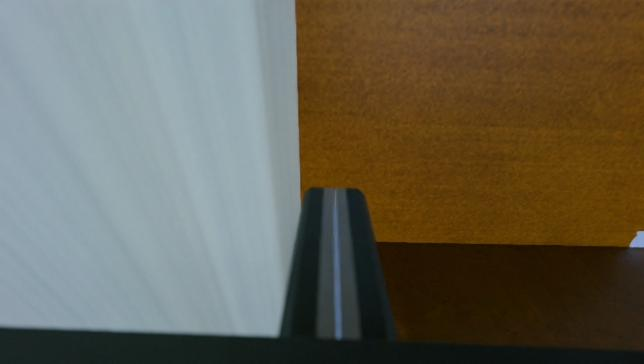

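Call:
{"method": "move", "body": {
  "base": {"x_m_s":-0.1,"for_s":0.25},
  "joints": {"torso_squat_rad":1.0},
  "cameras": []
}}

Call:
{"method": "move", "body": {
  "joints": {"torso_squat_rad":1.03},
  "min_time_s": 1
}}

Scene clock: 191.20 s.
Joint torques (N m): left_arm=[-29.73 -20.14 9.01 -21.18 7.68 -6 0.37] | right_arm=[-32.14 23.5 -5.62 -22.86 -7.89 -5.59 0.07]
External joint torques (N m): left_arm=[-10.73 -25.5 4.04 -15.34 7.64 -5.87 0.37] | right_arm=[-13.06 28 -1.08 -17.19 -8.1 -5.52 0.07]
Motor temperatures (°C): left_arm=[33 29 32 40 37 34 38] | right_arm=[37 32 32 36 39 38 34]
Wrist force (N): left_arm=[-43.1 -0.4 -17.4] | right_arm=[-43.7 -2.3 -15.9]
Wrist torque (N m): left_arm=[-0.22 -0.64 -0.10] | right_arm=[0.04 -0.48 -0.51]
Wrist force, peak (N): left_arm=[-44.5 -0.2 -17.5] | right_arm=[-44.7 -2.6 -15.9]
move: done
base_odometry: x=+0.441 y=-0.201 heading=+0.079
lidar_m: 0.25 0.27 0.37 4.71 2.07 1.52 1.47 1.56 2.17 0.93 0.36 0.27
base_status: done (sent for 0.27 of 0.27 s)
joint_positions: torso_squat_rad=+1.000 torso_shift_rad=+0.300 torso_pitch_rad=+0.501 torso_yaw_rad=+0.000 left_shoulder_pitch_rad=-1.180 left_shoulder_roll_rad=+0.430 left_shoulder_yaw_rad=-0.703 left_elbow_rad=-0.886 left_forearm_roll_rad=+0.742 left_wrist_pitch_rad=+1.273 left_hand_roll_rad=-0.986 left_gripper_m=+0.000 right_shoulder_pitch_rad=-1.228 right_shoulder_roll_rad=-0.372 right_shoulder_yaw_rad=+0.713 right_elbow_rad=-0.902 right_forearm_roll_rad=-0.717 right_wrist_pitch_rad=+1.332 right_hand_roll_rad=+0.911 right_gripper_m=+0.000 head_pan_rad=+0.000 head_tilt_rad=+0.700
joint_status: all done
wheel_motors_off: 0
motor_effort: left_wheel=+1(22) right_wheel=-1(26)
chest: x=+0.0324 y=+0.0001 z=+0.9133 quat_wxyz=(+0.969, +0.000, +0.248, +0.000) (m; base frame)
left_hand: x=+0.4755 y=+0.1412 z=+0.4589 quat_wxyz=(+0.709, +0.002, +0.005, -0.705) (m; base frame)
right_hand: x=+0.4765 y=-0.1028 z=+0.4765 quat_wxyz=(+0.710, -0.003, +0.005, +0.705) (m; base frame)
pictures: none
No camera images: "cameras" was empty.

Scene clock: 192.47 s.
Joint torques (N m): left_arm=[-29.49 -20.2 8.84 -21.26 7.8 -6.04 0.29] | right_arm=[-32.05 23.53 -6.11 -22.62 -7.89 -5.5 0.04]
External joint torques (N m): left_arm=[-10.49 -25.56 3.87 -15.42 7.75 -5.91 0.28] | right_arm=[-12.97 28.03 -1.57 -16.95 -8.11 -5.43 0.04]
Motor temperatures (°C): left_arm=[33 29 32 40 37 34 38] | right_arm=[37 32 32 36 39 38 34]
Wrist force (N): left_arm=[-43.7 0.4 -17.1] | right_arm=[-43.6 -2.3 -15.9]
Wrist torque (N m): left_arm=[-0.26 -0.76 -0.15] | right_arm=[0.03 -0.47 -0.51]
Wrist force, peak (N): left_arm=[-44.4 -0.3 -17.1] | right_arm=[-44.3 -2.8 -16.0]
move: done
base_odometry: x=+0.441 y=-0.201 heading=+0.079
lidar_m: 0.25 0.28 0.38 4.71 2.04 1.52 1.46 1.56 2.16 0.92 0.37 0.26
base_status: not commanded
joint_positions: torso_squat_rad=+1.030 torso_shift_rad=+0.300 torso_pitch_rad=+0.501 torso_yaw_rad=+0.000 left_shoulder_pitch_rad=-1.180 left_shoulder_roll_rad=+0.430 left_shoulder_yaw_rad=-0.703 left_elbow_rad=-0.886 left_forearm_roll_rad=+0.742 left_wrist_pitch_rad=+1.273 left_hand_roll_rad=-0.986 left_gripper_m=+0.000 right_shoulder_pitch_rad=-1.228 right_shoulder_roll_rad=-0.372 right_shoulder_yaw_rad=+0.713 right_elbow_rad=-0.902 right_forearm_roll_rad=-0.717 right_wrist_pitch_rad=+1.332 right_hand_roll_rad=+0.911 right_gripper_m=+0.000 head_pan_rad=+0.000 head_tilt_rad=+0.700
joint_status: all done
wheel_motors_off: 0
motor_effort: left_wheel=+1(2) right_wheel=-1(3)
chest: x=+0.0271 y=+0.0001 z=+0.8963 quat_wxyz=(+0.969, +0.000, +0.248, +0.000) (m; base frame)
left_hand: x=+0.4703 y=+0.1412 z=+0.4419 quat_wxyz=(+0.709, +0.002, +0.005, -0.705) (m; base frame)
right_hand: x=+0.4713 y=-0.1028 z=+0.4595 quat_wxyz=(+0.710, -0.003, +0.005, +0.705) (m; base frame)
pictures: head_camera, left_wrist_camera, right_wrist_camera
camera_calibration:
head_camera: T_world_to_cam=[[-0.0163335, -0.999502, -0.0270179, 0.030115], [-0.909847, 0.0260627, -0.414125, 0.620696], [0.414623, 0.0178181, -0.909819, 0.851593], [0, 0, 0, 1]] pos_world=[0.21214, -0.00125082, 1.03265]
left_wrist_camera: T_world_to_cam=[[0.0324915, -0.999294, -0.0188425, 0.133559], [-0.88634, -0.0375211, 0.461512, 0.247214], [-0.461894, 0.00170557, -0.886934, 0.681489], [0, 0, 0, 1]] pos_world=[0.529552, 0.141578, 0.492859]
right_wrist_camera: T_world_to_cam=[[0.0218742, -0.999632, -0.0160313, -0.106939], [-0.859964, -0.0269911, 0.509641, 0.195421], [-0.509886, 0.00263834, -0.860238, 0.708021], [0, 0, 0, 1]] pos_world=[0.531405, -0.103493, 0.507757]

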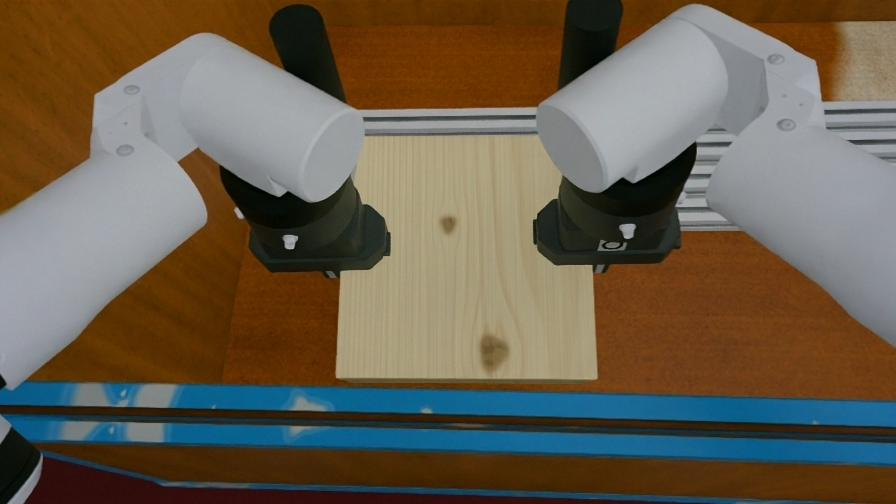

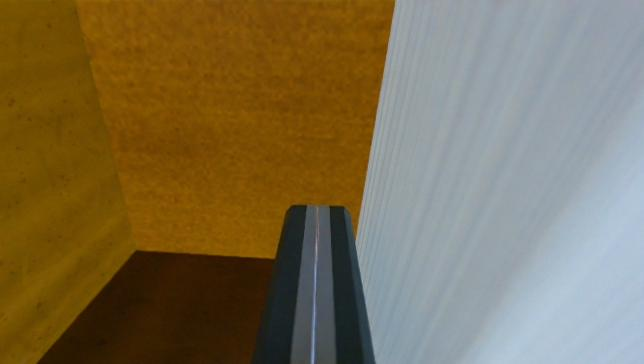

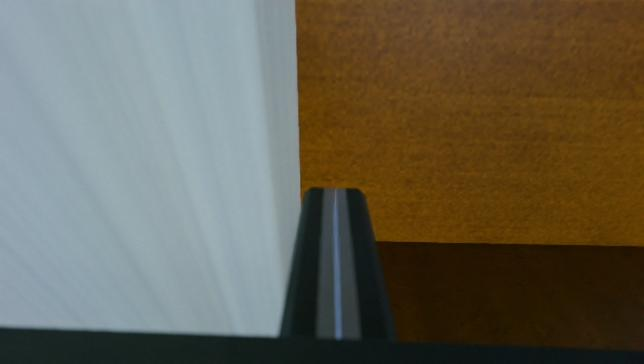

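Call:
{"method": "move", "body": {
  "joints": {"torso_squat_rad":1.06},
  "min_time_s": 1.5,
  "cameras": ["head_camera"]
}}

Scene clock: 195.57 s.
Joint torques (N m): left_arm=[-29.76 -19.93 9.09 -21.16 7.71 -6.1 0.4] | right_arm=[-32.33 23.13 -6.18 -22.9 -7.91 -5.59 -0.11]
External joint torques (N m): left_arm=[-10.76 -25.29 4.11 -15.32 7.67 -5.97 0.4] | right_arm=[-13.25 27.62 -1.63 -17.22 -8.12 -5.51 -0.11]
Motor temperatures (°C): left_arm=[33 29 32 40 37 34 38] | right_arm=[37 32 32 37 39 38 34]
Wrist force (N): left_arm=[-43.6 -0.9 -17.6] | right_arm=[-43.6 -2.6 -15.6]
Wrist torque (N m): left_arm=[-0.13 -0.69 -0.16] | right_arm=[0.04 -0.48 -0.53]
Wrist force, peak (N): left_arm=[-44.3 -0.3 -17.5] | right_arm=[-44.5 -2.7 -15.4]
move: done
base_odometry: x=+0.441 y=-0.201 heading=+0.079
lidar_m: 0.25 0.28 0.38 4.70 2.06 1.51 1.47 1.56 2.16 0.91 0.36 0.26
base_status: not commanded
joint_positions: torso_squat_rad=+1.060 torso_shift_rad=+0.300 torso_pitch_rad=+0.501 torso_yaw_rad=+0.000 left_shoulder_pitch_rad=-1.180 left_shoulder_roll_rad=+0.430 left_shoulder_yaw_rad=-0.703 left_elbow_rad=-0.886 left_forearm_roll_rad=+0.742 left_wrist_pitch_rad=+1.273 left_hand_roll_rad=-0.986 left_gripper_m=+0.000 right_shoulder_pitch_rad=-1.228 right_shoulder_roll_rad=-0.372 right_shoulder_yaw_rad=+0.713 right_elbow_rad=-0.902 right_forearm_roll_rad=-0.717 right_wrist_pitch_rad=+1.332 right_hand_roll_rad=+0.911 right_gripper_m=+0.000 head_pan_rad=+0.000 head_tilt_rad=+0.700
joint_status: all done
wheel_motors_off: 0
motor_effort: left_wheel=+1(2) right_wheel=-1(2)
chest: x=+0.0217 y=+0.0001 z=+0.8789 quat_wxyz=(+0.969, +0.000, +0.248, +0.000) (m; base frame)
left_hand: x=+0.4649 y=+0.1412 z=+0.4246 quat_wxyz=(+0.709, +0.002, +0.005, -0.705) (m; base frame)
right_hand: x=+0.4659 y=-0.1028 z=+0.4422 quat_wxyz=(+0.710, -0.003, +0.005, +0.705) (m; base frame)
pictures: head_camera
camera_calibration:
head_camera: T_world_to_cam=[[-0.016334, -0.999501, -0.0270182, 0.0295597], [-0.909847, 0.0260634, -0.414125, 0.608618], [0.414623, 0.0178181, -0.909819, 0.838092], [0, 0, 0, 1]] pos_world=[0.20674, -0.00125081, 1.01535]

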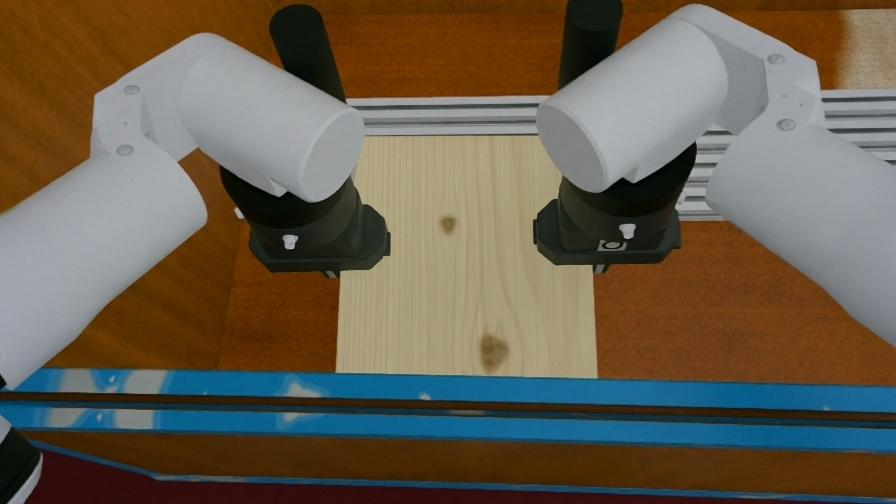

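Call:
{"method": "move", "body": {
  "joints": {"torso_squat_rad":1.08,"torso_shift_rad":0.33},
  "min_time_s": 1.5
}}

Scene clock: 198.20 s.
Joint torques (N m): left_arm=[-29.77 -20.28 8.67 -21.15 7.8 -6.04 0.37] | right_arm=[-32.36 23.2 -5.85 -22.64 -7.87 -5.37 0.08]
External joint torques (N m): left_arm=[-10.76 -25.64 3.7 -15.32 7.76 -5.91 0.37] | right_arm=[-13.28 27.69 -1.3 -16.97 -8.08 -5.3 0.08]
Motor temperatures (°C): left_arm=[33 29 32 40 37 34 38] | right_arm=[37 32 32 37 39 38 34]
Wrist force (N): left_arm=[-43.4 0.1 -16.5] | right_arm=[-44.0 -2.2 -15.2]
Wrist torque (N m): left_arm=[-0.25 -0.73 -0.17] | right_arm=[-0.01 -0.52 -0.51]
Wrist force, peak (N): left_arm=[-44.5 -0.1 -16.5] | right_arm=[-44.3 -2.6 -15.4]
move: done
base_odometry: x=+0.441 y=-0.201 heading=+0.079
lidar_m: 0.25 0.27 0.40 4.70 2.07 1.51 1.46 1.55 2.17 0.92 0.36 0.26
base_status: not commanded
joint_positions: torso_squat_rad=+1.080 torso_shift_rad=+0.330 torso_pitch_rad=+0.501 torso_yaw_rad=+0.000 left_shoulder_pitch_rad=-1.180 left_shoulder_roll_rad=+0.430 left_shoulder_yaw_rad=-0.703 left_elbow_rad=-0.886 left_forearm_roll_rad=+0.742 left_wrist_pitch_rad=+1.273 left_hand_roll_rad=-0.986 left_gripper_m=+0.000 right_shoulder_pitch_rad=-1.228 right_shoulder_roll_rad=-0.372 right_shoulder_yaw_rad=+0.713 right_elbow_rad=-0.902 right_forearm_roll_rad=-0.717 right_wrist_pitch_rad=+1.332 right_hand_roll_rad=+0.911 right_gripper_m=+0.000 head_pan_rad=+0.000 head_tilt_rad=+0.700
joint_status: all done
wheel_motors_off: 0
motor_effort: left_wheel=+1(2) right_wheel=+2(2)
chest: x=+0.0276 y=+0.0001 z=+0.8641 quat_wxyz=(+0.969, +0.000, +0.248, +0.000) (m; base frame)
left_hand: x=+0.4706 y=+0.1412 z=+0.4097 quat_wxyz=(+0.709, +0.002, +0.005, -0.705) (m; base frame)
right_hand: x=+0.4716 y=-0.1028 z=+0.4272 quat_wxyz=(+0.710, -0.002, +0.005, +0.705) (m; base frame)
pictures: head_camera, left_wrist_camera, right_wrist_camera
camera_calibration:
head_camera: T_world_to_cam=[[-0.016339, -0.999502, -0.0270126, 0.029249], [-0.909977, 0.02606, -0.413838, 0.607557], [0.414336, 0.0178191, -0.90995, 0.822282], [0, 0, 0, 1]] pos_world=[0.21264, -0.00125083, 1.00046]
left_wrist_camera: T_world_to_cam=[[0.0324872, -0.999294, -0.0188496, 0.132946], [-0.886237, -0.0375209, 0.46171, 0.262241], [-0.462092, 0.00170557, -0.88683, 0.653037], [0, 0, 0, 1]] pos_world=[0.529852, 0.141578, 0.46056]
right_wrist_camera: T_world_to_cam=[[0.0218696, -0.999632, -0.0160379, -0.10746], [-0.859824, -0.0269913, 0.509876, 0.21204], [-0.510122, 0.00263901, -0.860098, 0.680497], [0, 0, 0, 1]] pos_world=[0.531803, -0.103493, 0.475457]

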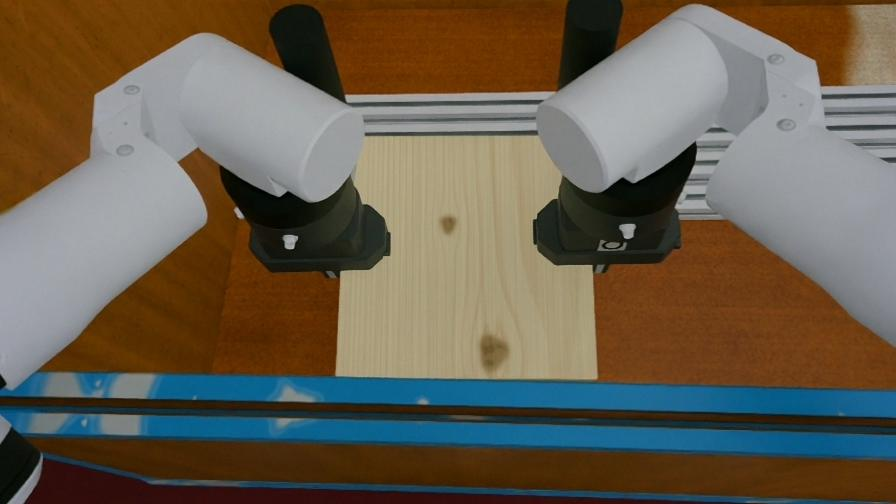

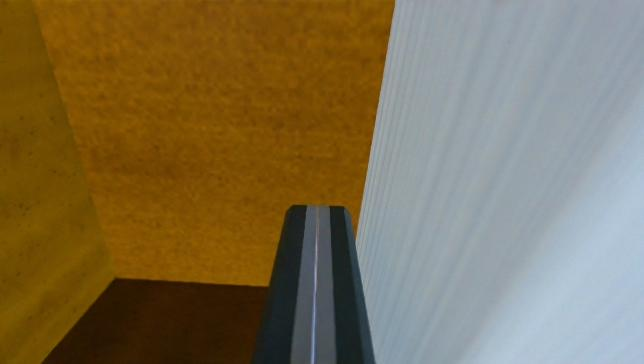

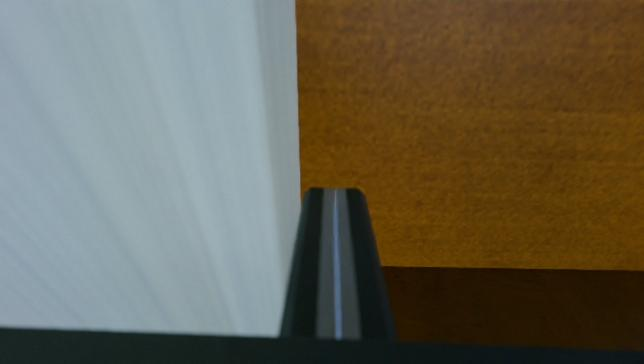

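Call:
{"method": "move", "body": {
  "joints": {"torso_squat_rad":1.11,"torso_shift_rad":0.35},
  "min_time_s": 1.5,
  "cameras": []
}}

Call:
{"method": "move", "body": {
  "joints": {"torso_squat_rad":1.13,"torso_shift_rad":0.36},
  "min_time_s": 1.5,
  "cameras": ["head_camera","right_wrist_camera"]
}}

Scene clock: 202.43 s.
Joint torques (N m): left_arm=[-29.76 -20.15 8.67 -20.98 7.72 -6.09 0.4] | right_arm=[-32.15 23.06 -5.93 -22.79 -7.87 -5.5 0.16]
External joint torques (N m): left_arm=[-10.75 -25.51 3.7 -15.14 7.68 -5.96 0.39] | right_arm=[-13.06 27.55 -1.38 -17.11 -8.09 -5.42 0.16]
Motor temperatures (°C): left_arm=[33 29 32 40 37 34 38] | right_arm=[37 32 32 37 39 38 34]
Wrist force (N): left_arm=[-43.4 -0.9 -17.3] | right_arm=[-43.6 -2.2 -15.6]
Wrist torque (N m): left_arm=[-0.16 -0.71 -0.13] | right_arm=[0.02 -0.49 -0.53]
Wrist force, peak (N): left_arm=[-44.3 -0.6 -17.3] | right_arm=[-44.3 -2.4 -15.4]
move: done
base_odometry: x=+0.441 y=-0.201 heading=+0.079
lidar_m: 0.24 0.28 0.39 4.69 2.04 1.52 1.46 1.55 2.16 3.97 0.36 0.27
base_status: not commanded
joint_positions: torso_squat_rad=+1.110 torso_shift_rad=+0.350 torso_pitch_rad=+0.501 torso_yaw_rad=+0.000 left_shoulder_pitch_rad=-1.180 left_shoulder_roll_rad=+0.430 left_shoulder_yaw_rad=-0.703 left_elbow_rad=-0.886 left_forearm_roll_rad=+0.742 left_wrist_pitch_rad=+1.273 left_hand_roll_rad=-0.986 left_gripper_m=+0.000 right_shoulder_pitch_rad=-1.228 right_shoulder_roll_rad=-0.372 right_shoulder_yaw_rad=+0.713 right_elbow_rad=-0.902 right_forearm_roll_rad=-0.717 right_wrist_pitch_rad=+1.332 right_hand_roll_rad=+0.911 right_gripper_m=+0.000 head_pan_rad=+0.000 head_tilt_rad=+0.700
joint_status: all done
wheel_motors_off: 0
motor_effort: left_wheel=+0(2) right_wheel=-1(3)
chest: x=+0.0273 y=+0.0000 z=+0.8444 quat_wxyz=(+0.969, +0.000, +0.248, +0.000) (m; base frame)
left_hand: x=+0.4705 y=+0.1412 z=+0.3901 quat_wxyz=(+0.709, +0.002, +0.005, -0.705) (m; base frame)
right_hand: x=+0.4715 y=-0.1028 z=+0.4076 quat_wxyz=(+0.710, -0.003, +0.005, +0.705) (m; base frame)
pictures: none
No camera images: "cameras" was empty.

Scene clock: 204.23 s.
Joint torques (N m): left_arm=[-29.58 -20.28 8.97 -21.14 7.71 -6.09 0.38] | right_arm=[-32.1 23.3 -5.73 -22.65 -7.78 -5.49 0.15]
External joint torques (N m): left_arm=[-10.57 -25.64 4 -15.3 7.67 -5.96 0.37] | right_arm=[-13.02 27.79 -1.18 -16.98 -8 -5.41 0.15]
Motor temperatures (°C): left_arm=[33 29 32 40 37 34 38] | right_arm=[37 32 32 37 39 38 34]
Wrist force (N): left_arm=[-42.4 0.1 -16.2] | right_arm=[-43.9 -2.7 -14.8]
Wrist torque (N m): left_arm=[-0.22 -0.64 -0.19] | right_arm=[0.06 -0.52 -0.49]
Wrist force, peak (N): left_arm=[-44.7 0.2 -17.1] | right_arm=[-44.3 -3.1 -15.2]
move: done
base_odometry: x=+0.441 y=-0.201 heading=+0.079
lidar_m: 0.24 0.27 0.40 4.68 2.06 1.50 1.47 1.56 2.15 3.97 0.37 0.26
base_status: not commanded
joint_positions: torso_squat_rad=+1.130 torso_shift_rad=+0.360 torso_pitch_rad=+0.501 torso_yaw_rad=+0.000 left_shoulder_pitch_rad=-1.180 left_shoulder_roll_rad=+0.430 left_shoulder_yaw_rad=-0.703 left_elbow_rad=-0.886 left_forearm_roll_rad=+0.742 left_wrist_pitch_rad=+1.273 left_hand_roll_rad=-0.986 left_gripper_m=+0.000 right_shoulder_pitch_rad=-1.228 right_shoulder_roll_rad=-0.372 right_shoulder_yaw_rad=+0.713 right_elbow_rad=-0.902 right_forearm_roll_rad=-0.717 right_wrist_pitch_rad=+1.332 right_hand_roll_rad=+0.911 right_gripper_m=+0.000 head_pan_rad=+0.000 head_tilt_rad=+0.700
joint_status: all done
wheel_motors_off: 0
motor_effort: left_wheel=+2(2) right_wheel=-1(3)
chest: x=+0.0258 y=+0.0000 z=+0.8315 quat_wxyz=(+0.969, +0.000, +0.248, +0.000) (m; base frame)
left_hand: x=+0.4690 y=+0.1412 z=+0.3772 quat_wxyz=(+0.709, +0.002, +0.005, -0.705) (m; base frame)
right_hand: x=+0.4700 y=-0.1028 z=+0.3948 quat_wxyz=(+0.710, -0.003, +0.005, +0.705) (m; base frame)
pictures: head_camera, right_wrist_camera
camera_calibration:
head_camera: T_world_to_cam=[[-0.016334, -0.999501, -0.0270182, 0.0283434], [-0.909847, 0.0260634, -0.414125, 0.592677], [0.414623, 0.0178181, -0.909819, 0.793176], [0, 0, 0, 1]] pos_world=[0.21084, -0.00125081, 0.967855]
right_wrist_camera: T_world_to_cam=[[0.0218742, -0.999632, -0.0160313, -0.107948], [-0.859964, -0.0269911, 0.509641, 0.227277], [-0.509886, 0.00263834, -0.860238, 0.651701], [0, 0, 0, 1]] pos_world=[0.530105, -0.103493, 0.443057]

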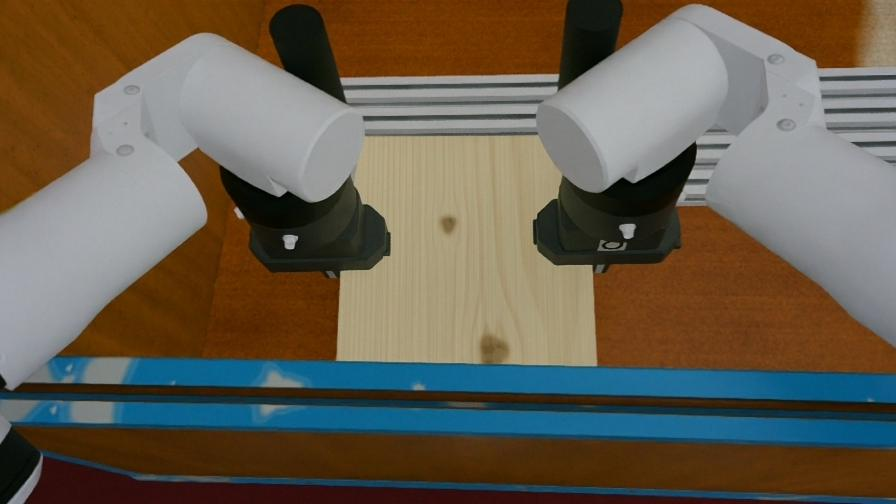

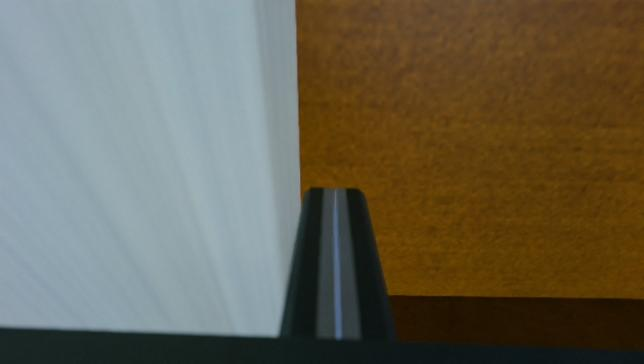

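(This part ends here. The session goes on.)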